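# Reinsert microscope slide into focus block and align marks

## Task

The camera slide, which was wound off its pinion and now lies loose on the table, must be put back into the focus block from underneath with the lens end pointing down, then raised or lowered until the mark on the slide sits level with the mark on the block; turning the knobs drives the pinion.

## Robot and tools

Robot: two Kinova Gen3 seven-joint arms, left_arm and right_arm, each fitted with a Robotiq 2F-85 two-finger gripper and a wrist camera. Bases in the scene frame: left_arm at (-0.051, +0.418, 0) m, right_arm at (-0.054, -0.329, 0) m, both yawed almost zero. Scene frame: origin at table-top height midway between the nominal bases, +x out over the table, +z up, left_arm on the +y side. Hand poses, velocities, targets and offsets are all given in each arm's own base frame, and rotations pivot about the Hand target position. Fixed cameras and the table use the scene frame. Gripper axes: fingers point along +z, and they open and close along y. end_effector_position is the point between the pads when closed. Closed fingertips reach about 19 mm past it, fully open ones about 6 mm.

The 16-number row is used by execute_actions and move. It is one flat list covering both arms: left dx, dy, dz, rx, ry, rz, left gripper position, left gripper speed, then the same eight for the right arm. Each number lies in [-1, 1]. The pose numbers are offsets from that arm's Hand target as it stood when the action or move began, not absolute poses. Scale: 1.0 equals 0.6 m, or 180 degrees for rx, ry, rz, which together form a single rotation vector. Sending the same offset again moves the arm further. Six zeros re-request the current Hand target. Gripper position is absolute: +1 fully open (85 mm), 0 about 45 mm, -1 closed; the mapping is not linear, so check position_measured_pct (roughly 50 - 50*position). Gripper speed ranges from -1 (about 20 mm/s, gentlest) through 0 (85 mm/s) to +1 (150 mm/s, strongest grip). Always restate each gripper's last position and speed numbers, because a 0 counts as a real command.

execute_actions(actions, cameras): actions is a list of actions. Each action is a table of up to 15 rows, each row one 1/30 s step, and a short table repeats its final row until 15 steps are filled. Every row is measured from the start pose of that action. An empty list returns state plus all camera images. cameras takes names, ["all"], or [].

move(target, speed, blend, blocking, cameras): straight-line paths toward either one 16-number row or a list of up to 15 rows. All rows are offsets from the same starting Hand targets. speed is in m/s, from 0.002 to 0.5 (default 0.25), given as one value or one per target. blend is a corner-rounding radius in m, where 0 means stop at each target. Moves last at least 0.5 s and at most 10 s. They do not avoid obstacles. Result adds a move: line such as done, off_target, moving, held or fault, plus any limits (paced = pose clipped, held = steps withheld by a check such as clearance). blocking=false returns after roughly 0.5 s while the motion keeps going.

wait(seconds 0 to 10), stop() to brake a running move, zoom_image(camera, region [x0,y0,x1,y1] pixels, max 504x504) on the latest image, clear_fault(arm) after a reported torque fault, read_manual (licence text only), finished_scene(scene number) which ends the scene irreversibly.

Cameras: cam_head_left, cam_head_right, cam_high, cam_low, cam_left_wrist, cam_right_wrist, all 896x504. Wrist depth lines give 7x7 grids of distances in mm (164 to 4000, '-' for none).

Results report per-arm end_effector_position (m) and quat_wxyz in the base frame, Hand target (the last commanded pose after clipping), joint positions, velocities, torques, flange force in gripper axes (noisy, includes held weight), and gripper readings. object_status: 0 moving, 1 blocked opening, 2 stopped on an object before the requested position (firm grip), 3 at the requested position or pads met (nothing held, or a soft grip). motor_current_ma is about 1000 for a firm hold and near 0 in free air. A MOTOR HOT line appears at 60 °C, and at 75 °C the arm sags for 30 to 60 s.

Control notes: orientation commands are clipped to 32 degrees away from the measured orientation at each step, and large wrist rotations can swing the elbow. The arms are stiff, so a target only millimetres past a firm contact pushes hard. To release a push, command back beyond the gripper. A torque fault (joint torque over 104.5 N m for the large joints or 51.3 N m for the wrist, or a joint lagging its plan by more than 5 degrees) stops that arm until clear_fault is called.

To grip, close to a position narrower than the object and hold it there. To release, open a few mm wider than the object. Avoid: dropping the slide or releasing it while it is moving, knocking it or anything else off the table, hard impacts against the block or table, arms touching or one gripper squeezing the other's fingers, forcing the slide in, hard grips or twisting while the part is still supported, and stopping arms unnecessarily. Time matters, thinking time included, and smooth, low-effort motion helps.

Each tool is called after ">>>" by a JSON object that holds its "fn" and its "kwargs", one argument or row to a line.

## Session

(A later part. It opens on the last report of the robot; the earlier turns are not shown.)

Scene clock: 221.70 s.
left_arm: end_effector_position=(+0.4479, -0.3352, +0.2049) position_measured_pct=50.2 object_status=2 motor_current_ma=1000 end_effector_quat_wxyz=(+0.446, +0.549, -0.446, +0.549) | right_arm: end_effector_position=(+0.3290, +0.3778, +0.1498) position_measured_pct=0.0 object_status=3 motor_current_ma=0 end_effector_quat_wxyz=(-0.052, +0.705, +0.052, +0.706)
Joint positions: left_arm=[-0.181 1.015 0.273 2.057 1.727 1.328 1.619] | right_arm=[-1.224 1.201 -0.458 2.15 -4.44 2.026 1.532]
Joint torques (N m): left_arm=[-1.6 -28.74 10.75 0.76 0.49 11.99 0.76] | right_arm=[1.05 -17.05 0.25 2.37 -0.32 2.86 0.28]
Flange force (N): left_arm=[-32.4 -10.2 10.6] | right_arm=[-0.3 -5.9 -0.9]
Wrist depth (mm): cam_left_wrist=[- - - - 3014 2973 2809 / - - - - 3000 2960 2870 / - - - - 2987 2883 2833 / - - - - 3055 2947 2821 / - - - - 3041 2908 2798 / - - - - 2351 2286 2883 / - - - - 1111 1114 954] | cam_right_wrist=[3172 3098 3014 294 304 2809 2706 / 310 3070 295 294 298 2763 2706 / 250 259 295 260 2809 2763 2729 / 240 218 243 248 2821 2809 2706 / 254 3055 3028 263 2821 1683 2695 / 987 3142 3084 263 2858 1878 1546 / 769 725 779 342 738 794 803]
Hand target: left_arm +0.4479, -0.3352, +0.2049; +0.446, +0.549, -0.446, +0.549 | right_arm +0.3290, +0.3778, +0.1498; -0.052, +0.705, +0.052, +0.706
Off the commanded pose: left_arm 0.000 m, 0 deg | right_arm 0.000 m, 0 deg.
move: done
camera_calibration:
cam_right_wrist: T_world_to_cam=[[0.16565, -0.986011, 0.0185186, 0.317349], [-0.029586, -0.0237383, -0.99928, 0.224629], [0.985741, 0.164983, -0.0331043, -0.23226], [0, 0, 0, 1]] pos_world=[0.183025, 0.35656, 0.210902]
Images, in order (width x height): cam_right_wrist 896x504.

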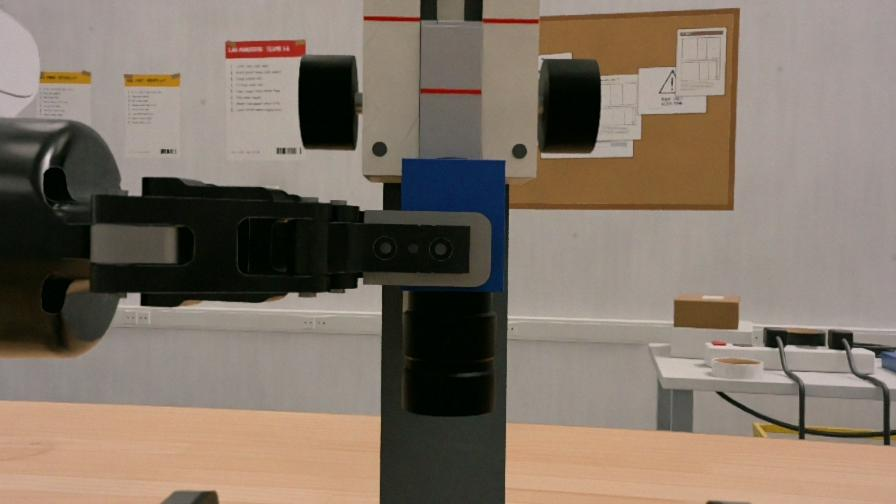

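>>> {"fn": "move", "kwargs": {
  "target": [0,0,0,0,0,0,0.3,-1,0,0,0,0,0,0,1,1],
  "cameras": ["cam_right_wrist"]
}}

>>> {"fn": "move", "kwargs": {
  "target": [
    [-0.0275,0.1305,0,0,0,0,0.3,-1,0,0,0,0,0,0,1,1],
    [-0.039,0.128,-0.0533,0,0,0,0.3,-1,0,0,0,0,0,0,1,1],
    [-0.0113,-0.0023,-0.0533,0,0,0,0.3,-1,0,0,0,0,0,0,1,1]
  ],
  "speed": 0.1,
  "cameras": ["cam_right_wrist"]
}}

Scene clock: 229.93 s.
left_arm: end_effector_position=(+0.4479, -0.3352, +0.2049) position_measured_pct=35.1 object_status=0 motor_current_ma=0 end_effector_quat_wxyz=(+0.446, +0.549, -0.446, +0.549) | right_arm: end_effector_position=(+0.3290, +0.3778, +0.1498) position_measured_pct=0.0 object_status=3 motor_current_ma=0 end_effector_quat_wxyz=(-0.052, +0.705, +0.052, +0.706)
Joint positions: left_arm=[-0.181 1.015 0.273 2.057 1.727 1.328 1.619] | right_arm=[-1.224 1.201 -0.458 2.15 -4.44 2.026 1.532]
Joint torques (N m): left_arm=[0.66 -17.88 1.81 -0.11 0.43 2.48 -0.14] | right_arm=[1.01 -17 0.22 2.45 -0.31 2.88 0.24]
Flange force (N): left_arm=[0.1 -4.1 1.3] | right_arm=[-0.2 -6.2 -0.7]
Wrist depth (mm): cam_left_wrist=[- - - - 3041 2973 2870 / - - - - 3070 2987 2870 / - - - - 3098 2921 2858 / - - - - 3028 2934 2883 / - - - - 2987 2934 2798 / - - - 167 2402 2310 2908 / - - - - 1145 1054 1054] | cam_right_wrist=[3188 3128 3055 294 304 2774 2695 / 310 3128 295 294 298 2774 2751 / 245 251 247 260 2798 2774 2706 / 240 215 237 242 2846 2763 2740 / 252 3098 3055 263 2883 1687 2674 / 993 3098 3070 264 2821 1878 1542 / 769 725 776 342 741 794 798]
Hand target: left_arm +0.4479, -0.3352, +0.2049; +0.446, +0.549, -0.446, +0.549 | right_arm +0.3290, +0.3778, +0.1498; -0.052, +0.705, +0.052, +0.706
Off the commanded pose: left_arm 0.000 m, 0 deg | right_arm 0.000 m, 0 deg.
move: done
camera_calibration:
cam_right_wrist: T_world_to_cam=[[0.16565, -0.986011, 0.0185186, 0.317349], [-0.029586, -0.0237383, -0.99928, 0.224629], [0.985741, 0.164983, -0.0331043, -0.23226], [0, 0, 0, 1]] pos_world=[0.183025, 0.35656, 0.210902]
Images, in order (width x height): cam_right_wrist 896x504.

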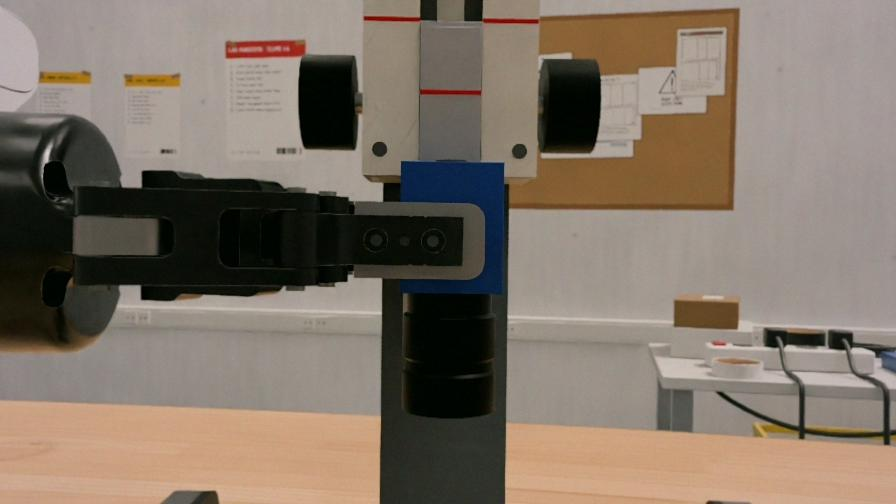

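Scene clock: 232.60 s.
left_arm: end_effector_position=(+0.4411, -0.3365, +0.1729) position_measured_pct=35.1 object_status=3 motor_current_ma=0 end_effector_quat_wxyz=(+0.446, +0.549, -0.446, +0.549) | right_arm: end_effector_position=(+0.3290, +0.3778, +0.1498) position_measured_pct=0.0 object_status=3 motor_current_ma=0 end_effector_quat_wxyz=(-0.052, +0.705, +0.052, +0.706)
Joint positions: left_arm=[-0.177 1.101 0.268 2.052 1.727 1.335 1.538] | right_arm=[-1.224 1.201 -0.458 2.15 -4.44 2.026 1.532]
Joint torques (N m): left_arm=[2.25 -17.58 2.72 2.13 -0.8 2.32 -0.21] | right_arm=[1.01 -17 0.22 2.43 -0.28 2.85 0.25]
Flange force (N): left_arm=[-0.2 -8.2 1.2] | right_arm=[-0.2 -6.1 -0.8]
Wrist depth (mm): cam_left_wrist=[- - - 3084 3000 2908 2846 / - - - 3014 3000 2973 2833 / - - - 3188 2960 2960 2858 / - - - 3113 3084 2934 2858 / - - - - - 2908 2833 / - - - - - 2286 2821 / - - - - - 926 923] | cam_right_wrist=[3055 3084 3070 294 304 2786 2729 / 3128 3098 295 295 298 2786 2763 / 3172 3070 3028 259 2833 2786 2729 / 254 3098 3014 260 2858 2786 2751 / 236 212 237 241 2798 1700 2674 / 234 210 217 261 2858 1873 1542 / 260 724 729 342 737 795 801]
Hand target: left_arm +0.4411, -0.3365, +0.1729; +0.446, +0.549, -0.446, +0.549 | right_arm +0.3290, +0.3778, +0.1498; -0.052, +0.705, +0.052, +0.706
Off the commanded pose: left_arm 0.000 m, 0 deg | right_arm 0.000 m, 0 deg.
move: done
camera_calibration:
cam_right_wrist: T_world_to_cam=[[0.16565, -0.986011, 0.0185186, 0.317349], [-0.029586, -0.0237383, -0.99928, 0.224629], [0.985741, 0.164983, -0.0331043, -0.23226], [0, 0, 0, 1]] pos_world=[0.183025, 0.35656, 0.210902]
Images, in order (width x height): cam_right_wrist 896x504.

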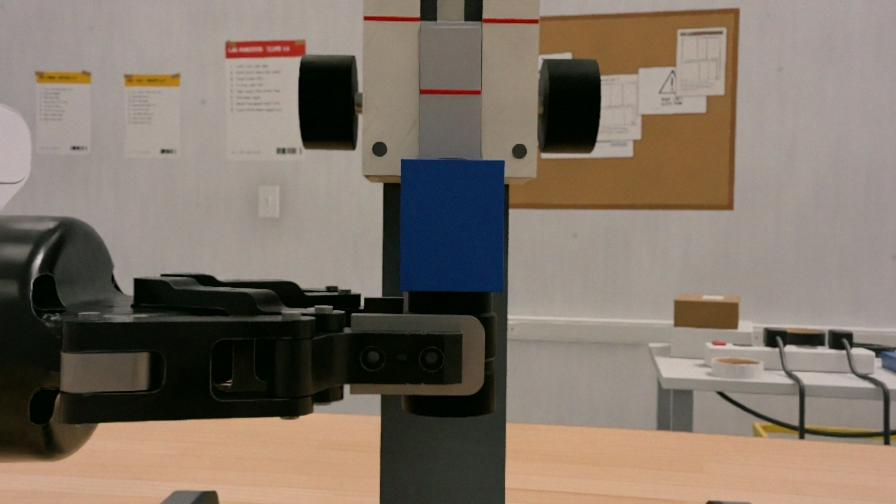

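>>> {"fn": "move", "kwargs": {
  "target": [0,0,0,0,0,0,-0.7,-1,0,0,0,0,0,0,1,1]
}}

Scene clock: 236.03 s.
left_arm: end_effector_position=(+0.4413, -0.3364, +0.1729) position_measured_pct=50.6 object_status=0 motor_current_ma=1000 end_effector_quat_wxyz=(+0.446, +0.549, -0.446, +0.549) | right_arm: end_effector_position=(+0.3290, +0.3778, +0.1498) position_measured_pct=0.0 object_status=3 motor_current_ma=0 end_effector_quat_wxyz=(-0.052, +0.705, +0.052, +0.706)
Joint positions: left_arm=[-0.177 1.101 0.268 2.052 1.727 1.334 1.538] | right_arm=[-1.224 1.201 -0.458 2.15 -4.44 2.026 1.532]
Joint torques (N m): left_arm=[33.39 -9.51 17.07 27.39 -20.26 0.93 -0.99] | right_arm=[0.98 -17.06 0.21 2.38 -0.3 2.85 0.26]
Flange force (N): left_arm=[2.6 -78.1 -9.3] | right_arm=[-0.3 -5.8 -0.8]
Wrist depth (mm): cam_left_wrist=[- - - - 2987 2883 2883 / - - - - 3000 2870 2895 / - - - - 3014 3055 2921 / - - - - 3084 2934 2883 / - - - - - 2908 2833 / - - - - - - 2809 / - - - - - 918 918] | cam_right_wrist=[3172 3055 3000 294 304 2798 2717 / 3128 3142 295 294 298 2751 2695 / 3172 3098 3028 260 2809 2809 2717 / 259 3055 3055 260 2870 2798 2763 / 240 220 249 260 2870 1670 2663 / 240 217 245 261 2883 1852 1549 / 669 723 728 342 738 793 802]
Hand target: left_arm +0.4411, -0.3365, +0.1729; +0.446, +0.549, -0.446, +0.549 | right_arm +0.3290, +0.3778, +0.1498; -0.052, +0.705, +0.052, +0.706
Off the commanded pose: left_arm 0.000 m, 0 deg | right_arm 0.000 m, 0 deg.
move: done

>>> {"fn": "move", "kwargs": {
  "target": [0,0,0,0,0,0,0.3,-1,0,0,0,0,0,0,1,1]
}}

>>> {"fn": "move", "kwargs": {
  "target": [0,0,-0.0133,0,0,0,0.3,-1,0,0,0,0,0,0,1,1],
  "cameras": ["cam_right_wrist","cam_low"]
}}

>>> {"fn": "zoom_image", "kwargs": {
  "camera": "cam_low",
  "region": [620, 120, 840, 340]
}}

Scene clock: 241.57 s.
left_arm: end_effector_position=(+0.4409, -0.3367, +0.1729) position_measured_pct=34.6 object_status=0 motor_current_ma=20 end_effector_quat_wxyz=(+0.446, +0.549, -0.446, +0.549) | right_arm: end_effector_position=(+0.3290, +0.3778, +0.1498) position_measured_pct=0.0 object_status=3 motor_current_ma=0 end_effector_quat_wxyz=(-0.052, +0.705, +0.052, +0.706)
Joint positions: left_arm=[-0.177 1.101 0.268 2.052 1.727 1.334 1.538] | right_arm=[-1.224 1.201 -0.458 2.15 -4.44 2.026 1.532]
Joint torques (N m): left_arm=[2.8 -17.44 3.05 3.54 -1.76 2.48 -0.23] | right_arm=[1 -17.02 0.23 2.4 -0.3 2.85 0.25]
Flange force (N): left_arm=[-0.9 -11.8 3.3] | right_arm=[-0.2 -6.0 -0.8]
Wrist depth (mm): cam_left_wrist=[- - - 3070 3084 2987 2786 / - - - 3113 3028 2934 2870 / - - - 3084 2987 2895 2833 / - - - 3172 3041 2987 2858 / - - - - - 2973 2846 / - - - 3172 - 2218 2833 / - - - - - 926 926] | cam_right_wrist=[3219 3113 3028 294 304 2774 2706 / 3203 3098 296 294 298 2729 2717 / 3128 3113 3055 260 2786 2774 2729 / 254 3055 3028 260 2870 2821 2717 / 236 212 237 241 2798 1670 2652 / 234 210 221 260 2883 1868 1538 / 276 721 727 342 737 794 800]
Hand target: left_arm +0.4411, -0.3365, +0.1729; +0.446, +0.549, -0.446, +0.549 | right_arm +0.3290, +0.3778, +0.1498; -0.052, +0.705, +0.052, +0.706
Off the commanded pose: left_arm 0.000 m, 0 deg | right_arm 0.000 m, 0 deg.
move: done

Scene clock: 242.27 s.
left_arm: end_effector_position=(+0.4411, -0.3365, +0.1649) position_measured_pct=34.6 object_status=3 motor_current_ma=30 end_effector_quat_wxyz=(+0.446, +0.549, -0.446, +0.549) | right_arm: end_effector_position=(+0.3290, +0.3778, +0.1498) position_measured_pct=0.0 object_status=3 motor_current_ma=0 end_effector_quat_wxyz=(-0.052, +0.705, +0.052, +0.706)
Joint positions: left_arm=[-0.176 1.122 0.265 2.044 1.725 1.337 1.525] | right_arm=[-1.224 1.201 -0.458 2.15 -4.44 2.026 1.532]
Joint torques (N m): left_arm=[1.45 -17.8 2.31 1.79 -0.44 2.25 -0.15] | right_arm=[1.04 -17.03 0.22 2.42 -0.34 2.85 0.26]
Flange force (N): left_arm=[-0.4 -6.7 1.8] | right_arm=[-0.3 -6.0 -0.7]
Wrist depth (mm): cam_left_wrist=[- - - 3014 3014 2895 2821 / - - - 3142 3041 2947 2846 / - - - 3098 3070 2947 2883 / - - - 3084 3014 2973 2883 / - - - - - 2921 2858 / - - - - - 2318 2833 / - - - - - 902 897] | cam_right_wrist=[3157 3084 3014 295 304 2774 2706 / 3157 3070 295 294 298 2763 2706 / 3157 3128 3028 260 2846 2786 2763 / 272 3113 3055 260 2821 2786 2706 / 240 250 299 261 2809 1670 2674 / 207 210 221 236 2858 1862 1553 / 241 675 675 342 739 796 799]
Hand target: left_arm +0.4411, -0.3365, +0.1649; +0.446, +0.549, -0.446, +0.549 | right_arm +0.3290, +0.3778, +0.1498; -0.052, +0.705, +0.052, +0.706
Off the commanded pose: left_arm 0.000 m, 0 deg | right_arm 0.000 m, 0 deg.
move: done
camera_calibration:
cam_right_wrist: T_world_to_cam=[[0.16565, -0.986011, 0.0185186, 0.317349], [-0.029586, -0.0237383, -0.99928, 0.224629], [0.985741, 0.164983, -0.0331043, -0.23226], [0, 0, 0, 1]] pos_world=[0.183025, 0.35656, 0.210902]
Images, in order (width x height): cam_low 896x504, cam_right_wrist 896x504.

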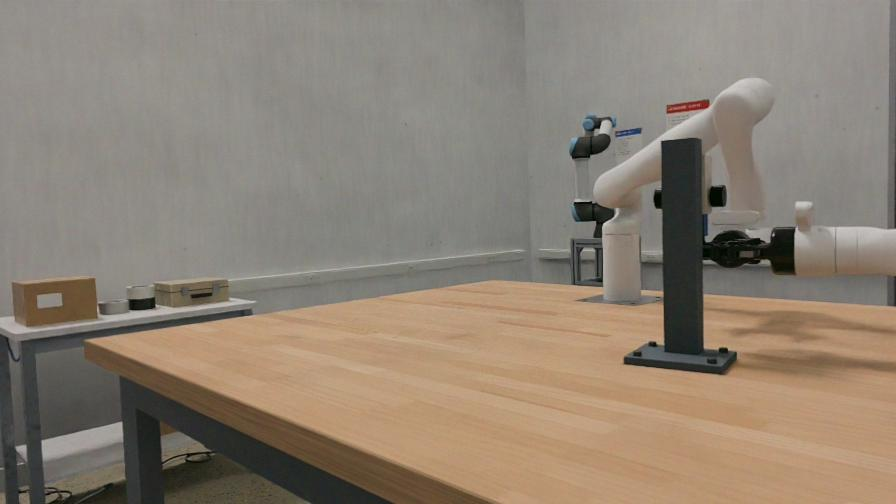

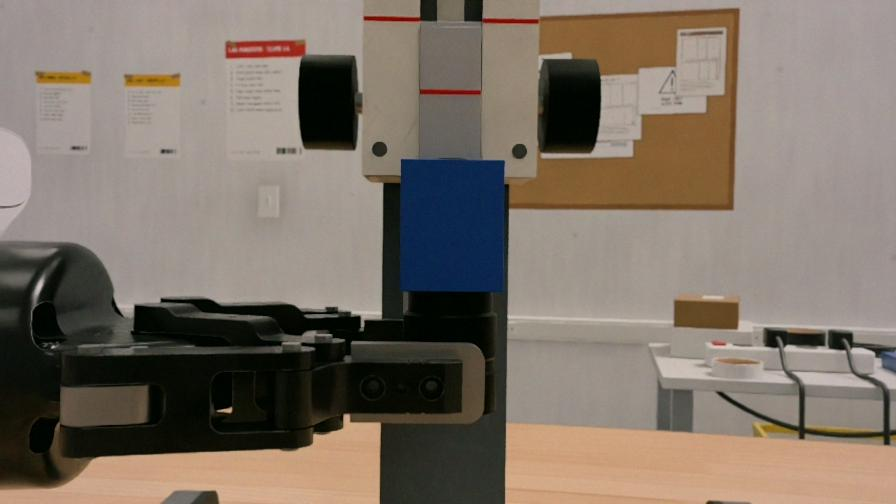

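Scaled by 2.291 from the camera's 896x504 image, which has a finer 1280x720 frame.

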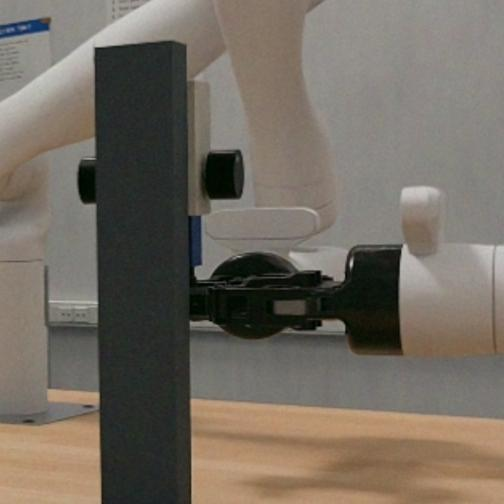

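>>> {"fn": "move", "kwargs": {
  "target": [0,0,0,0,0,0,-0.6,-1,0,0,0,0,0,0,1,1]
}}

Scene clock: 245.10 s.
left_arm: end_effector_position=(+0.4413, -0.3364, +0.1649) position_measured_pct=51.9 object_status=0 motor_current_ma=1000 end_effector_quat_wxyz=(+0.446, +0.549, -0.446, +0.549) | right_arm: end_effector_position=(+0.3290, +0.3778, +0.1498) position_measured_pct=0.0 object_status=3 motor_current_ma=0 end_effector_quat_wxyz=(-0.052, +0.705, +0.052, +0.706)
Joint positions: left_arm=[-0.176 1.122 0.265 2.044 1.725 1.337 1.525] | right_arm=[-1.224 1.201 -0.458 2.15 -4.44 2.026 1.532]
Joint torques (N m): left_arm=[32.4 -10.47 16.7 23.88 -18.19 0.55 -1.48] | right_arm=[1.01 -17.02 0.22 2.42 -0.34 2.86 0.25]
Flange force (N): left_arm=[2.4 -70.3 -15.2] | right_arm=[-0.3 -6.1 -0.7]
Wrist depth (mm): cam_left_wrist=[- - - - 3000 2934 2821 / - - - - 2987 2934 2809 / - - - - 3098 2934 2833 / - - - - 3055 2934 2846 / - - - - - - 2833 / - - - - - - 2821 / - - - - - 892 884] | cam_right_wrist=[3128 3098 3000 294 304 2763 2695 / 3203 3084 295 294 298 2729 2717 / 3157 3070 3028 259 2833 2809 2740 / 280 3113 3070 260 2883 2763 2717 / 243 256 298 262 2833 1691 2663 / 239 218 234 254 2883 1878 1549 / 247 675 724 342 736 795 802]
Hand target: left_arm +0.4411, -0.3365, +0.1649; +0.446, +0.549, -0.446, +0.549 | right_arm +0.3290, +0.3778, +0.1498; -0.052, +0.705, +0.052, +0.706
Off the commanded pose: left_arm 0.000 m, 0 deg | right_arm 0.000 m, 0 deg.
move: done

>>> {"fn": "move", "kwargs": {
  "target": [0,0,0,0,0,0,0.3,-1,0,0,0,0,0,0,1,1]
}}

>>> {"fn": "move", "kwargs": {
  "target": [0.0103,0.0021,0.006,0,0,0,0.3,-1,0,0,0,0,0,0,1,1]
}}

>>> {"fn": "move", "kwargs": {
  "target": [0,0,0,0,0,0,-0.3,-1,0,0,0,0,0,0,1,1]
}}

Scene clock: 249.90 s.
left_arm: end_effector_position=(+0.4410, -0.3367, +0.1649) position_measured_pct=34.6 object_status=0 motor_current_ma=10 end_effector_quat_wxyz=(+0.446, +0.549, -0.446, +0.549) | right_arm: end_effector_position=(+0.3290, +0.3778, +0.1498) position_measured_pct=0.0 object_status=3 motor_current_ma=0 end_effector_quat_wxyz=(-0.052, +0.705, +0.052, +0.706)
Joint positions: left_arm=[-0.176 1.122 0.265 2.044 1.725 1.337 1.525] | right_arm=[-1.224 1.201 -0.458 2.15 -4.44 2.026 1.532]
Joint torques (N m): left_arm=[2.24 -17.71 2.75 2.84 -1.3 2.47 -0.27] | right_arm=[1.01 -17.01 0.23 2.37 -0.32 2.87 0.26]
Flange force (N): left_arm=[-0.8 -9.7 3.0] | right_arm=[-0.2 -5.9 -0.8]
Wrist depth (mm): cam_left_wrist=[- - - 3157 3041 2934 2821 / - - - 3041 3055 2908 2883 / - - - 3128 3041 2908 2934 / - - - 3113 2973 2934 2858 / - - - - - 2908 2870 / - - - - - 2271 2846 / - - - - - 891 895] | cam_right_wrist=[3188 3041 3014 294 304 2751 2763 / 3142 3113 296 295 298 2717 2729 / 3128 3128 3055 260 2798 2763 2763 / 272 3098 3041 260 2798 2786 2729 / 240 249 298 261 2798 1674 2642 / 207 210 221 236 2870 1868 1549 / 241 672 675 342 739 794 799]
Hand target: left_arm +0.4411, -0.3365, +0.1649; +0.446, +0.549, -0.446, +0.549 | right_arm +0.3290, +0.3778, +0.1498; -0.052, +0.705, +0.052, +0.706
Off the commanded pose: left_arm 0.000 m, 0 deg | right_arm 0.000 m, 0 deg.
move: done

Scene clock: 250.60 s.
left_arm: end_effector_position=(+0.4473, -0.3353, +0.1685) position_measured_pct=34.6 object_status=3 motor_current_ma=20 end_effector_quat_wxyz=(+0.446, +0.549, -0.446, +0.549) | right_arm: end_effector_position=(+0.3290, +0.3778, +0.1498) position_measured_pct=0.0 object_status=3 motor_current_ma=0 end_effector_quat_wxyz=(-0.052, +0.705, +0.052, +0.706)
Joint positions: left_arm=[-0.178 1.112 0.266 2.029 1.719 1.333 1.551] | right_arm=[-1.224 1.201 -0.458 2.15 -4.44 2.026 1.532]
Joint torques (N m): left_arm=[0.67 -18.25 2.05 0.65 0.29 2.48 -0.22] | right_arm=[1.03 -17.02 0.19 2.41 -0.32 2.86 0.27]
Flange force (N): left_arm=[-0.3 -4.6 1.5] | right_arm=[-0.3 -6.0 -0.8]
Wrist depth (mm): cam_left_wrist=[- - - - 3000 2947 2833 / - - - - 2987 2947 2821 / - - - - 3041 2947 2870 / - - - - 3028 2921 2846 / - - - - - - 2846 / - - - - - - 2809 / - - - - - 918 908] | cam_right_wrist=[3203 3041 3028 294 304 2763 2684 / 3219 3055 295 294 298 2774 2786 / 3098 3113 3084 260 2821 2774 2695 / 265 3098 3055 260 2846 2774 2763 / 243 249 249 261 2846 1696 2674 / 240 215 238 240 2846 1884 1549 / 671 681 725 342 737 794 804]
Hand target: left_arm +0.4473, -0.3353, +0.1685; +0.446, +0.549, -0.446, +0.549 | right_arm +0.3290, +0.3778, +0.1498; -0.052, +0.705, +0.052, +0.706
Off the commanded pose: left_arm 0.000 m, 0 deg | right_arm 0.000 m, 0 deg.
move: done

Scene clock: 251.87 s.
left_arm: end_effector_position=(+0.4473, -0.3352, +0.1685) position_measured_pct=51.5 object_status=0 motor_current_ma=1000 end_effector_quat_wxyz=(+0.446, +0.549, -0.446, +0.549) | right_arm: end_effector_position=(+0.3290, +0.3778, +0.1498) position_measured_pct=0.0 object_status=3 motor_current_ma=0 end_effector_quat_wxyz=(-0.052, +0.705, +0.052, +0.706)
Joint positions: left_arm=[-0.178 1.112 0.266 2.029 1.719 1.333 1.551] | right_arm=[-1.224 1.201 -0.458 2.15 -4.44 2.026 1.532]
Joint torques (N m): left_arm=[3.81 -18.91 4.48 2.23 -1.48 3.12 -0.54] | right_arm=[1.01 -17.01 0.26 2.39 -0.35 2.86 0.25]
Flange force (N): left_arm=[-2.9 -10.0 -0.7] | right_arm=[-0.2 -6.0 -0.7]
Wrist depth (mm): cam_left_wrist=[- - - - 3014 2947 2870 / - - - - 3084 2987 2809 / - - - - 3084 2934 2883 / - - - - 3070 2921 2833 / - - - - - - 2846 / - - - - - - 2821 / - - - - - 910 905] | cam_right_wrist=[3142 3113 3041 294 304 2786 2729 / 3113 3084 295 295 298 2729 2729 / 3172 3098 3041 260 2870 2751 2740 / 264 3084 3028 260 2858 2858 2751 / 245 253 250 260 2821 1683 2652 / 241 218 244 255 2870 1884 1546 / 258 720 725 342 736 795 804]
Hand target: left_arm +0.4473, -0.3353, +0.1685; +0.446, +0.549, -0.446, +0.549 | right_arm +0.3290, +0.3778, +0.1498; -0.052, +0.705, +0.052, +0.706
Off the commanded pose: left_arm 0.000 m, 0 deg | right_arm 0.000 m, 0 deg.
move: done

Balanced. Push up 22 mm while right camera rises to see lines.

>>> {"fn": "move", "kwargs": {
  "target": [0,0,0.0333,0,0,0,-0.3,-1,0,0,0.05,0,0,0,1,1],
  "speed": 0.02,
  "cameras": ["cam_right_wrist"]
}}

>>> {"fn": "zoom_image", "kwargs": {
  "camera": "cam_right_wrist",
  "region": [350, 20, 550, 220]
}}

Scene clock: 255.47 s.
left_arm: end_effector_position=(+0.4473, -0.3353, +0.1885) position_measured_pct=51.5 object_status=2 motor_current_ma=1000 end_effector_quat_wxyz=(+0.446, +0.549, -0.446, +0.549) | right_arm: end_effector_position=(+0.3290, +0.3778, +0.1798) position_measured_pct=0.0 object_status=3 motor_current_ma=0 end_effector_quat_wxyz=(-0.052, +0.705, +0.052, +0.706)
Joint positions: left_arm=[-0.183 1.06 0.275 2.047 1.723 1.327 1.585] | right_arm=[-1.216 1.118 -0.479 2.183 -4.456 2.013 1.58]
Joint torques (N m): left_arm=[2.95 -25.88 10.61 1.65 -1.66 8.96 -0.32] | right_arm=[0.98 -16.75 0.11 1.99 -0.16 2.85 0.22]
Flange force (N): left_arm=[-22.5 -11.8 2.8] | right_arm=[0.3 -5.9 -0.8]
Wrist depth (mm): cam_left_wrist=[- - - - 3028 2973 2833 / - - - - 3098 2908 2821 / - - - - 3055 2960 2883 / - - - - 3028 2895 2921 / - - - - - - 2821 / - - - - - - 2870 / - - - - - 976 965] | cam_right_wrist=[3157 3098 3014 294 2846 2751 2751 / 3172 3041 3028 295 2821 2798 2695 / 3188 3070 296 295 298 2821 2706 / 3142 3098 303 260 304 2774 2740 / 256 294 2947 260 2858 1687 2740 / 241 221 247 254 2846 1633 1549 / 244 220 231 342 841 845 2286]
Hand target: left_arm +0.4473, -0.3353, +0.1885; +0.446, +0.549, -0.446, +0.549 | right_arm +0.3290, +0.3778, +0.1798; -0.052, +0.705, +0.052, +0.706
Off the commanded pose: left_arm 0.000 m, 0 deg | right_arm 0.000 m, 0 deg.
move: done
camera_calibration:
cam_right_wrist: T_world_to_cam=[[0.165553, -0.986027, 0.018505, 0.31682], [-0.0295909, -0.023722, -0.999281, 0.254603], [0.985757, 0.164886, -0.0331047, -0.231235], [0, 0, 0, 1]] pos_world=[0.183025, 0.35656, 0.240902]
Images, in order (width x height): cam_right_wrist 896x504.

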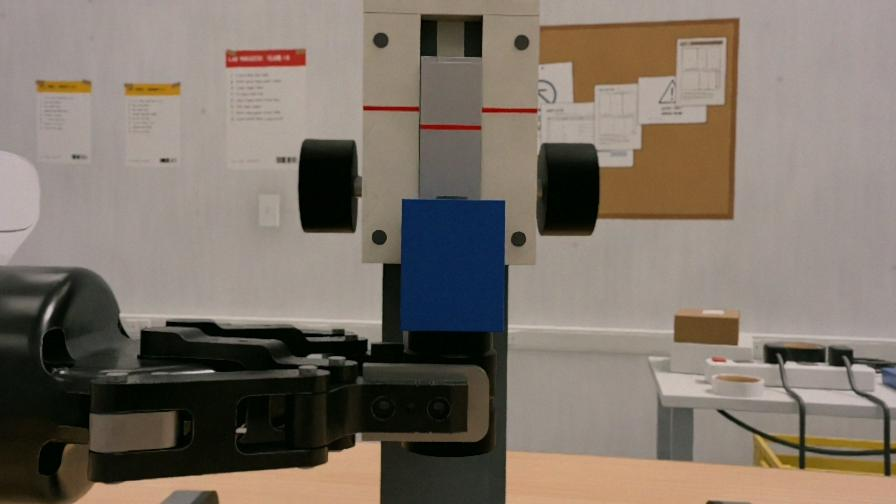

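Scaled by 2.520 from the camera's 896x504 image, which has a finer 1280x720 frame.

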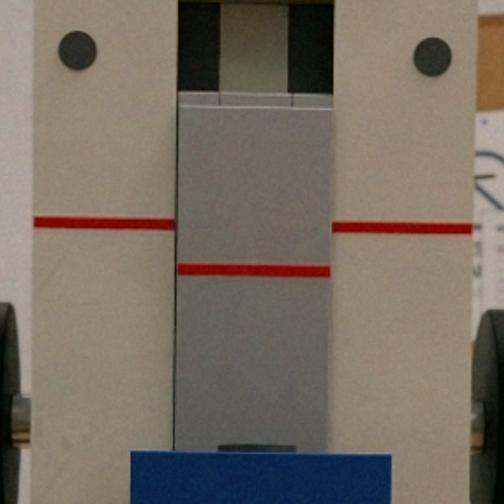

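>>> {"fn": "move", "kwargs": {
  "target": [0,0,0.0098,0,0,0,-0.3,-1,0,0,0,0,0,0,1,1],
  "speed": 0.02,
  "cameras": ["cam_right_wrist"]
}}

>>> {"fn": "zoom_image", "kwargs": {
  "camera": "cam_right_wrist",
  "region": [400, 60, 500, 160]
}}

Scene clock: 258.63 s.
left_arm: end_effector_position=(+0.4473, -0.3353, +0.1944) position_measured_pct=51.5 object_status=2 motor_current_ma=1000 end_effector_quat_wxyz=(+0.446, +0.549, -0.446, +0.549) | right_arm: end_effector_position=(+0.3290, +0.3778, +0.1798) position_measured_pct=0.0 object_status=3 motor_current_ma=0 end_effector_quat_wxyz=(-0.052, +0.705, +0.052, +0.706)
Joint positions: left_arm=[-0.184 1.044 0.277 2.051 1.724 1.325 1.595] | right_arm=[-1.216 1.118 -0.479 2.183 -4.456 2.013 1.58]
Joint torques (N m): left_arm=[2.94 -25.68 10.41 1.64 -1.62 8.89 -0.35] | right_arm=[1.02 -16.74 0.2 1.99 -0.2 2.85 0.25]
Flange force (N): left_arm=[-22.0 -12.4 3.1] | right_arm=[0.3 -5.9 -0.9]
Wrist depth (mm): cam_left_wrist=[- - - - 3014 2908 2870 / - - - - 3070 2934 2846 / - - - - 3028 2987 2833 / - - - - 3028 2883 2833 / - - - - - - 2921 / - - - - - - 2833 / - - - - - 994 991] | cam_right_wrist=[3157 3128 2973 295 2821 2786 2717 / 3128 3084 3014 294 2833 2729 2717 / 3113 3098 296 295 299 2809 2740 / 272 3070 304 260 304 2751 2729 / 250 257 300 260 2858 1691 2695 / 241 219 245 251 2870 1629 1538 / 253 769 773 342 838 847 2255]
Hand target: left_arm +0.4473, -0.3353, +0.1944; +0.446, +0.549, -0.446, +0.549 | right_arm +0.3290, +0.3778, +0.1798; -0.052, +0.705, +0.052, +0.706
Off the commanded pose: left_arm 0.000 m, 0 deg | right_arm 0.000 m, 0 deg.
move: done
camera_calibration:
cam_right_wrist: T_world_to_cam=[[0.165553, -0.986027, 0.018505, 0.31682], [-0.0295909, -0.023722, -0.999281, 0.254603], [0.985757, 0.164886, -0.0331047, -0.231235], [0, 0, 0, 1]] pos_world=[0.183025, 0.35656, 0.240902]
Images, in order (width x height): cam_right_wrist 896x504.

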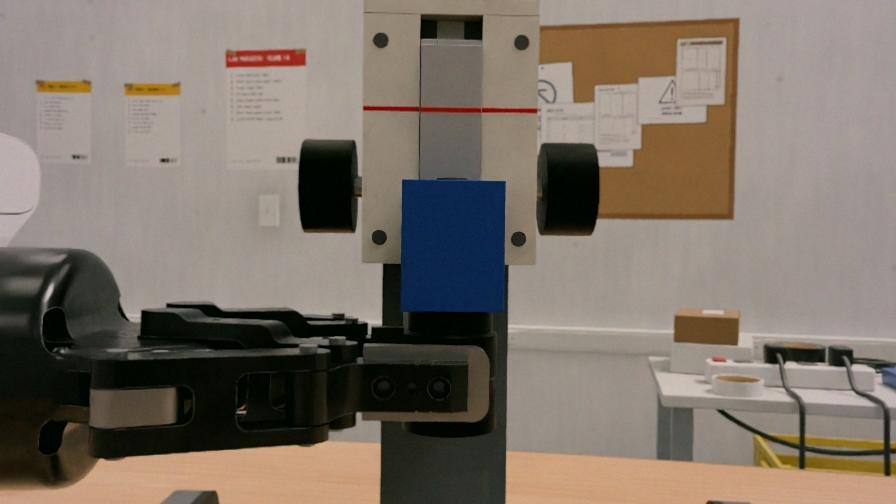

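Scaled by 5.040 from the camera's 896x504 image, which has a finer 1280x720 frame.

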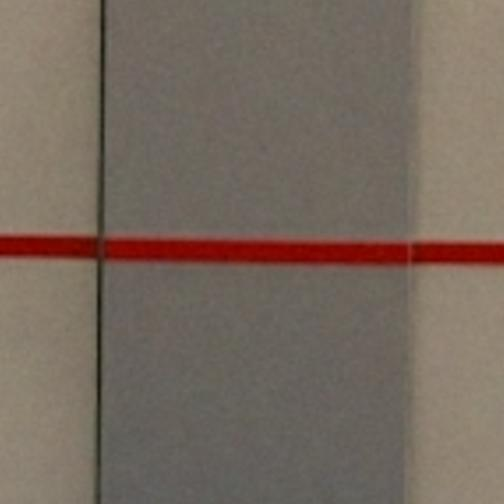

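>>> {"fn": "move", "kwargs": {
  "target": [0,0,0,0,0,0,0.3,-1,0,0,0,0,0,0,1,1]
}}

>>> {"fn": "move", "kwargs": {
  "target": [-0.0344,0.1632,0,0,0,0,0.3,-1,0,0,0,0,0,0,1,1],
  "speed": 0.1,
  "cameras": ["cam_right_wrist"]
}}

>>> {"fn": "zoom_image", "kwargs": {
  "camera": "cam_right_wrist",
  "region": [400, 60, 500, 160]
}}

Scene clock: 262.83 s.
left_arm: end_effector_position=(+0.4473, -0.3353, +0.1944) position_measured_pct=35.1 object_status=0 motor_current_ma=0 end_effector_quat_wxyz=(+0.446, +0.549, -0.446, +0.549) | right_arm: end_effector_position=(+0.3290, +0.3778, +0.1798) position_measured_pct=0.0 object_status=3 motor_current_ma=0 end_effector_quat_wxyz=(-0.052, +0.705, +0.052, +0.706)
Joint positions: left_arm=[-0.184 1.044 0.278 2.051 1.724 1.324 1.595] | right_arm=[-1.216 1.118 -0.479 2.183 -4.456 2.013 1.58]
Joint torques (N m): left_arm=[0.7 -17.84 1.92 0.18 0.3 2.47 -0.11] | right_arm=[1.01 -16.78 0.14 2 -0.17 2.86 0.27]
Flange force (N): left_arm=[0.2 -4.1 1.5] | right_arm=[0.1 -5.9 -0.9]
Wrist depth (mm): cam_left_wrist=[- - - - 3084 2973 2870 / - - - - 3055 2908 2821 / - - - - 3000 2908 2833 / - - - - 2987 2908 2786 / - - - - - - 2821 / - - - - - - 2809 / - - - - - 1006 934] | cam_right_wrist=[3172 3113 3028 294 2809 2833 2729 / 3203 3098 3041 294 2809 2763 2706 / 3157 3084 297 294 299 2774 2740 / 271 3041 303 260 304 2821 2717 / 246 254 310 260 2821 1691 2729 / 241 215 238 242 2870 1633 1528 / 247 768 774 342 836 847 2271]
Hand target: left_arm +0.4473, -0.3353, +0.1944; +0.446, +0.549, -0.446, +0.549 | right_arm +0.3290, +0.3778, +0.1798; -0.052, +0.705, +0.052, +0.706
Off the commanded pose: left_arm 0.000 m, 0 deg | right_arm 0.000 m, 0 deg.
move: done

Scene clock: 264.17 s.
left_arm: end_effector_position=(+0.4266, -0.2374, +0.1944) position_measured_pct=35.1 object_status=3 motor_current_ma=0 end_effector_quat_wxyz=(+0.446, +0.549, -0.446, +0.549) | right_arm: end_effector_position=(+0.3290, +0.3778, +0.1798) position_measured_pct=0.0 object_status=3 motor_current_ma=0 end_effector_quat_wxyz=(-0.052, +0.705, +0.052, +0.706)
Joint positions: left_arm=[-0.377 1.025 0.173 2.099 1.486 1.425 1.608] | right_arm=[-1.216 1.118 -0.479 2.183 -4.456 2.013 1.58]
Joint torques (N m): left_arm=[0.51 -16.97 0.96 1.03 0.4 2.42 -0.17] | right_arm=[1.06 -16.71 0.14 2.03 -0.2 2.85 0.26]
Flange force (N): left_arm=[0.2 -4.4 1.0] | right_arm=[0.3 -6.1 -0.9]
Wrist depth (mm): cam_left_wrist=[226 226 221 3157 3142 3070 2947 / 227 226 221 3250 3098 3000 2947 / 227 227 199 3234 3055 3070 2947 / 227 227 199 236 3041 3000 2934 / 227 227 222 236 - 3000 2908 / 227 227 - 238 2429 2411 2908 / 227 227 - 243 1015 1018 292] | cam_right_wrist=[3188 3084 3014 294 2809 2763 2717 / 3219 3113 3041 295 2858 2798 2717 / 3188 3098 297 294 299 2763 2706 / 3219 3142 303 260 304 2798 2729 / 308 3098 3014 261 2846 1679 2695 / 238 - 3041 263 2846 1625 1538 / 821 824 886 342 840 847 2286]
Hand target: left_arm +0.4267, -0.2374, +0.1944; +0.446, +0.549, -0.446, +0.549 | right_arm +0.3290, +0.3778, +0.1798; -0.052, +0.705, +0.052, +0.706
Off the commanded pose: left_arm 0.000 m, 0 deg | right_arm 0.000 m, 0 deg.
move: done
camera_calibration:
cam_right_wrist: T_world_to_cam=[[0.165553, -0.986027, 0.018505, 0.31682], [-0.0295909, -0.023722, -0.999281, 0.254603], [0.985757, 0.164886, -0.0331047, -0.231235], [0, 0, 0, 1]] pos_world=[0.183025, 0.35656, 0.240902]
Images, in order (width x height): cam_right_wrist 896x504.

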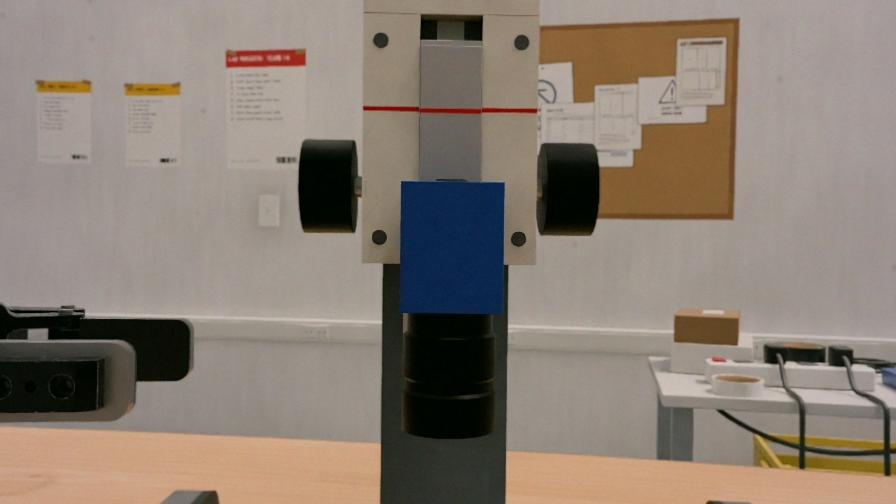

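Scaled by 5.040 from the camera's 896x504 image, which has a finer 1280x720 frame.

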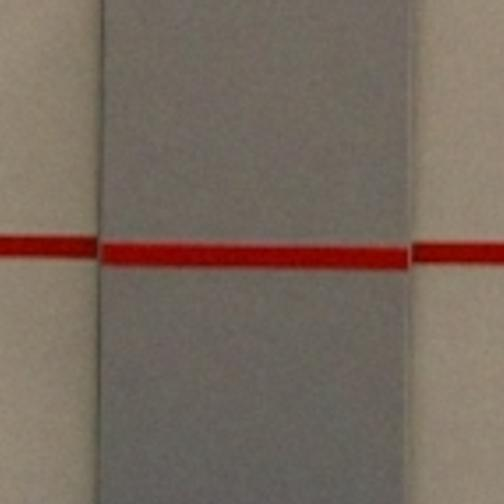

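>>> {"fn": "wait", "kwargs": {
  "seconds": 0.5,
  "cameras": ["cam_right_wrist"]
}}

>>> {"fn": "zoom_image", "kwargs": {
  "camera": "cam_right_wrist",
  "region": [400, 60, 500, 160]
}}

Scene clock: 267.17 s.
left_arm: end_effector_position=(+0.4267, -0.2374, +0.1944) position_measured_pct=35.1 object_status=3 motor_current_ma=0 end_effector_quat_wxyz=(+0.446, +0.549, -0.446, +0.549) | right_arm: end_effector_position=(+0.3290, +0.3778, +0.1798) position_measured_pct=0.0 object_status=3 motor_current_ma=0 end_effector_quat_wxyz=(-0.052, +0.705, +0.052, +0.706)
Joint positions: left_arm=[-0.377 1.025 0.173 2.099 1.486 1.425 1.608] | right_arm=[-1.216 1.118 -0.479 2.183 -4.456 2.013 1.58]
Joint torques (N m): left_arm=[0.61 -17.04 1.09 1.23 0.47 2.45 -0.14] | right_arm=[1.08 -16.78 0.16 2 -0.2 2.86 0.26]
Flange force (N): left_arm=[-0.3 -4.9 0.6] | right_arm=[0.1 -5.9 -1.0]
Wrist depth (mm): cam_left_wrist=[226 226 221 3128 3128 3055 2870 / 227 226 221 3142 3084 3128 2947 / 227 227 199 3128 3157 3000 3000 / 227 226 199 236 3234 3055 2934 / 227 227 222 235 - 2947 2921 / 227 227 - 238 2429 2360 2895 / 227 227 - 242 1011 1009 292] | cam_right_wrist=[3142 3128 3000 294 2798 2774 2706 / 3203 3055 3028 294 2821 2833 2729 / 3219 3113 296 294 299 2763 2706 / 3157 3084 303 260 304 2809 2729 / 309 3070 3041 261 2846 1687 2706 / 238 - 3055 263 2870 1629 1546 / 823 828 886 343 839 847 2263]
Hand target: left_arm +0.4267, -0.2374, +0.1944; +0.446, +0.549, -0.446, +0.549 | right_arm +0.3290, +0.3778, +0.1798; -0.052, +0.705, +0.052, +0.706
Tool commands: left_gripper/position=+0.3 left_gripper/speed=-1.0 right_gripper/position=+1.0 right_gripper/speed=+1.0
Off the commanded pose: left_arm 0.000 m, 0 deg | right_arm 0.000 m, 0 deg.
wait: 0.50 s; at rest from the start
camera_calibration:
cam_right_wrist: T_world_to_cam=[[0.165553, -0.986027, 0.018505, 0.31682], [-0.0295909, -0.023722, -0.999281, 0.254603], [0.985757, 0.164886, -0.0331047, -0.231235], [0, 0, 0, 1]] pos_world=[0.183025, 0.35656, 0.240902]
Images, in order (width x height): cam_right_wrist 896x504.

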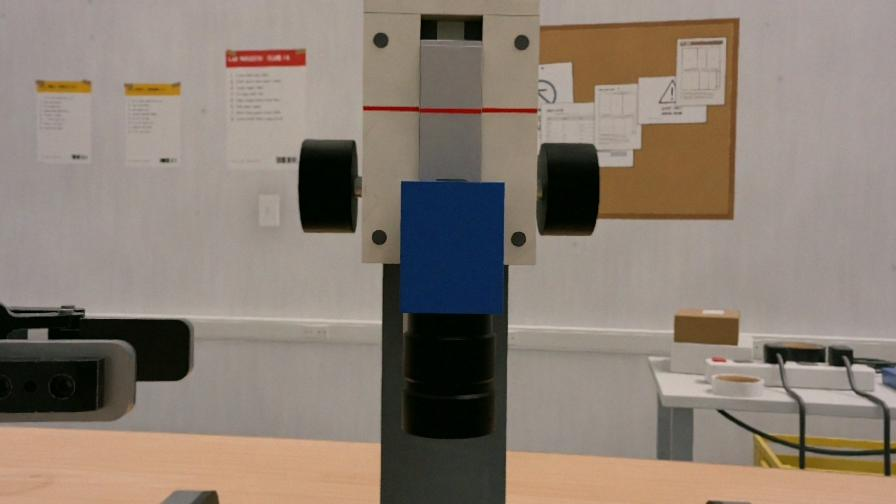

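Scaled by 5.040 from the camera's 896x504 image, which has a finer 1280x720 frame.

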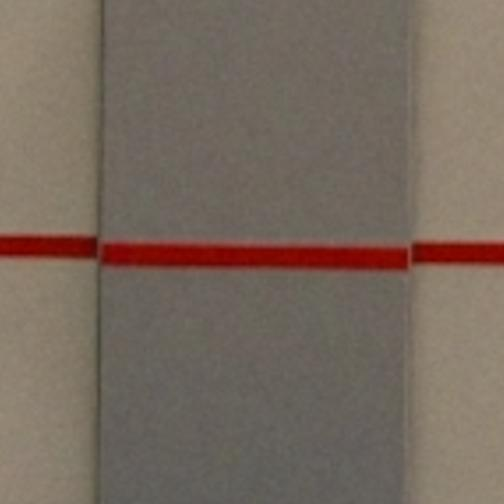

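>>> {"fn": "move", "kwargs": {
  "target": [0.0344,-0.1632,0,0,0,0,0.3,-1,0,0,0,0,0,0,1,1],
  "speed": 0.1
}}

>>> {"fn": "move", "kwargs": {
  "target": [0,0,0,0,0,0,-0.3,-1,0,0,0,0,0,0,1,1]
}}

>>> {"fn": "move", "kwargs": {
  "target": [0,0,0.0014,0,0,0,-0.3,-1,0,0,0,0,0,0,1,1],
  "speed": 0.02,
  "cameras": ["cam_right_wrist"]
}}

>>> {"fn": "zoom_image", "kwargs": {
  "camera": "cam_right_wrist",
  "region": [400, 60, 500, 160]
}}

Scene clock: 272.57 s.
left_arm: end_effector_position=(+0.4473, -0.3353, +0.1944) position_measured_pct=35.1 object_status=3 motor_current_ma=0 end_effector_quat_wxyz=(+0.446, +0.549, -0.446, +0.549) | right_arm: end_effector_position=(+0.3290, +0.3778, +0.1798) position_measured_pct=0.0 object_status=3 motor_current_ma=0 end_effector_quat_wxyz=(-0.052, +0.705, +0.052, +0.706)
Joint positions: left_arm=[-0.185 1.044 0.278 2.051 1.724 1.324 1.595] | right_arm=[-1.216 1.118 -0.479 2.183 -4.456 2.013 1.58]
Joint torques (N m): left_arm=[0.62 -17.91 1.86 0.19 0.42 2.44 -0.13] | right_arm=[1.03 -16.73 0.21 2.05 -0.18 2.86 0.28]
Flange force (N): left_arm=[0.0 -4.4 1.4] | right_arm=[0.2 -6.0 -1.0]
Wrist depth (mm): cam_left_wrist=[- - - - 3070 2960 2846 / - - - - 3055 2987 2883 / - - - - 2947 2973 2883 / - - - - 2987 2921 2883 / - - - - - - 2870 / - - - - - - 2833 / - - - - - 1012 931] | cam_right_wrist=[3172 3041 3041 294 2858 2786 2706 / 3188 3098 3028 294 2833 2809 2717 / 3084 3055 297 294 299 2751 2740 / 271 3098 303 260 304 2786 2763 / 246 255 310 261 2895 1696 2706 / 240 215 238 242 2858 1625 1538 / 247 769 775 342 839 840 2263]
Hand target: left_arm +0.4473, -0.3353, +0.1944; +0.446, +0.549, -0.446, +0.549 | right_arm +0.3290, +0.3778, +0.1798; -0.052, +0.705, +0.052, +0.706
Off the commanded pose: left_arm 0.000 m, 0 deg | right_arm 0.000 m, 0 deg.
move: done

Scene clock: 273.80 s.
left_arm: end_effector_position=(+0.4473, -0.3353, +0.1944) position_measured_pct=51.1 object_status=0 motor_current_ma=1000 end_effector_quat_wxyz=(+0.446, +0.549, -0.446, +0.549) | right_arm: end_effector_position=(+0.3290, +0.3778, +0.1798) position_measured_pct=0.0 object_status=3 motor_current_ma=0 end_effector_quat_wxyz=(-0.052, +0.705, +0.052, +0.706)
Joint positions: left_arm=[-0.185 1.044 0.278 2.051 1.724 1.324 1.595] | right_arm=[-1.216 1.118 -0.479 2.183 -4.456 2.013 1.58]
Joint torques (N m): left_arm=[5.06 -17.66 4.52 2.93 -2 2.58 -0.41] | right_arm=[0.99 -16.76 0.15 1.99 -0.21 2.86 0.25]
Flange force (N): left_arm=[-0.6 -12.7 -1.7] | right_arm=[0.2 -5.9 -0.7]
Wrist depth (mm): cam_left_wrist=[- - - - 3041 2921 2833 / - - - - 3014 3028 2908 / - - - - 2987 2987 2833 / - - - - 3000 2921 2833 / - - - - - - 2895 / - - - - - - 2821 / - - - - - 1012 929] | cam_right_wrist=[3203 3084 3028 294 2833 2763 2798 / 3203 3098 3000 294 2821 2763 2706 / 3098 3128 296 294 299 2774 2706 / 271 3113 303 260 304 2821 2729 / 249 258 297 261 2821 1704 2740 / 241 219 237 249 2833 1637 1538 / 254 771 828 342 838 848 2286]
Hand target: left_arm +0.4473, -0.3353, +0.1944; +0.446, +0.549, -0.446, +0.549 | right_arm +0.3290, +0.3778, +0.1798; -0.052, +0.705, +0.052, +0.706
Off the commanded pose: left_arm 0.000 m, 0 deg | right_arm 0.000 m, 0 deg.
move: done

Scene clock: 274.50 s.
left_arm: end_effector_position=(+0.4473, -0.3353, +0.1952) position_measured_pct=51.1 object_status=2 motor_current_ma=1000 end_effector_quat_wxyz=(+0.446, +0.549, -0.446, +0.549) | right_arm: end_effector_position=(+0.3290, +0.3778, +0.1798) position_measured_pct=0.0 object_status=3 motor_current_ma=0 end_effector_quat_wxyz=(-0.052, +0.705, +0.052, +0.706)
Joint positions: left_arm=[-0.185 1.042 0.278 2.052 1.724 1.324 1.597] | right_arm=[-1.216 1.118 -0.479 2.183 -4.456 2.013 1.58]
Joint velocities: left_arm=[0 0 0 0.005 0 0 0.001] | right_arm=[within noise]
Joint torques (N m): left_arm=[4.1 -20.24 5.95 3.05 -2.29 4.55 -0.49] | right_arm=[1.01 -16.77 0.18 1.97 -0.2 2.83 0.26]
Flange force (N): left_arm=[-7.6 -14.0 2.2] | right_arm=[0.2 -5.8 -0.9]
Wrist depth (mm): cam_left_wrist=[- - - - 3041 2947 2821 / - - - - 3000 3000 2821 / - - - - 3055 2947 2833 / - - - - 3028 2973 2751 / - - - - - - 2883 / - - - - - - 2883 / - - - - - 1009 931] | cam_right_wrist=[3188 3128 3028 294 2798 2740 2740 / 3203 3113 3028 294 2833 2786 2751 / 3142 3084 296 294 299 2798 2729 / 272 3098 303 260 304 2774 2740 / 246 258 299 260 2821 1696 2695 / 241 219 236 249 2921 1645 1546 / 255 770 829 342 840 845 2263]
Hand target: left_arm +0.4473, -0.3353, +0.1952; +0.446, +0.549, -0.446, +0.549 | right_arm +0.3290, +0.3778, +0.1798; -0.052, +0.705, +0.052, +0.706
Off the commanded pose: left_arm 0.000 m, 0 deg | right_arm 0.000 m, 0 deg.
move: done
camera_calibration:
cam_right_wrist: T_world_to_cam=[[0.165553, -0.986027, 0.018505, 0.31682], [-0.0295909, -0.023722, -0.999281, 0.254603], [0.985757, 0.164886, -0.0331047, -0.231235], [0, 0, 0, 1]] pos_world=[0.183025, 0.35656, 0.240902]
Images, in order (width x height): cam_right_wrist 896x504.

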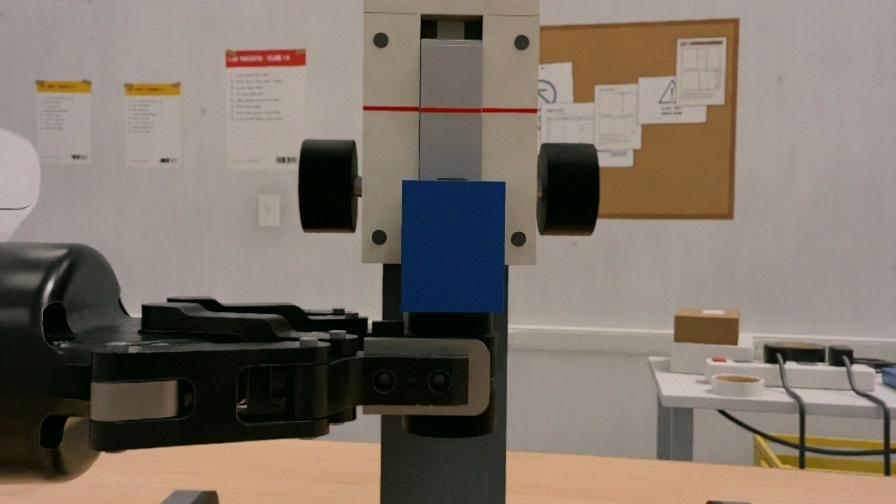

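Scaled by 5.040 from the camera's 896x504 image, which has a finer 1280x720 frame.

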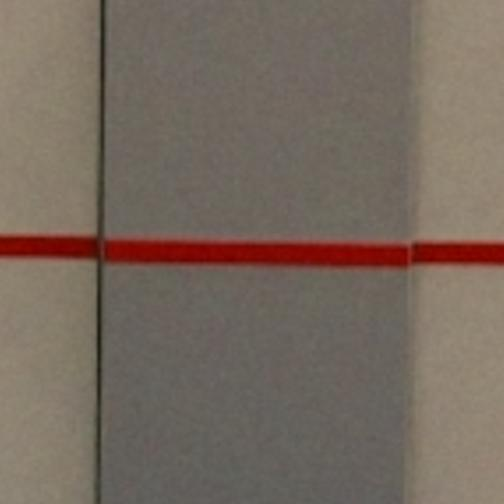

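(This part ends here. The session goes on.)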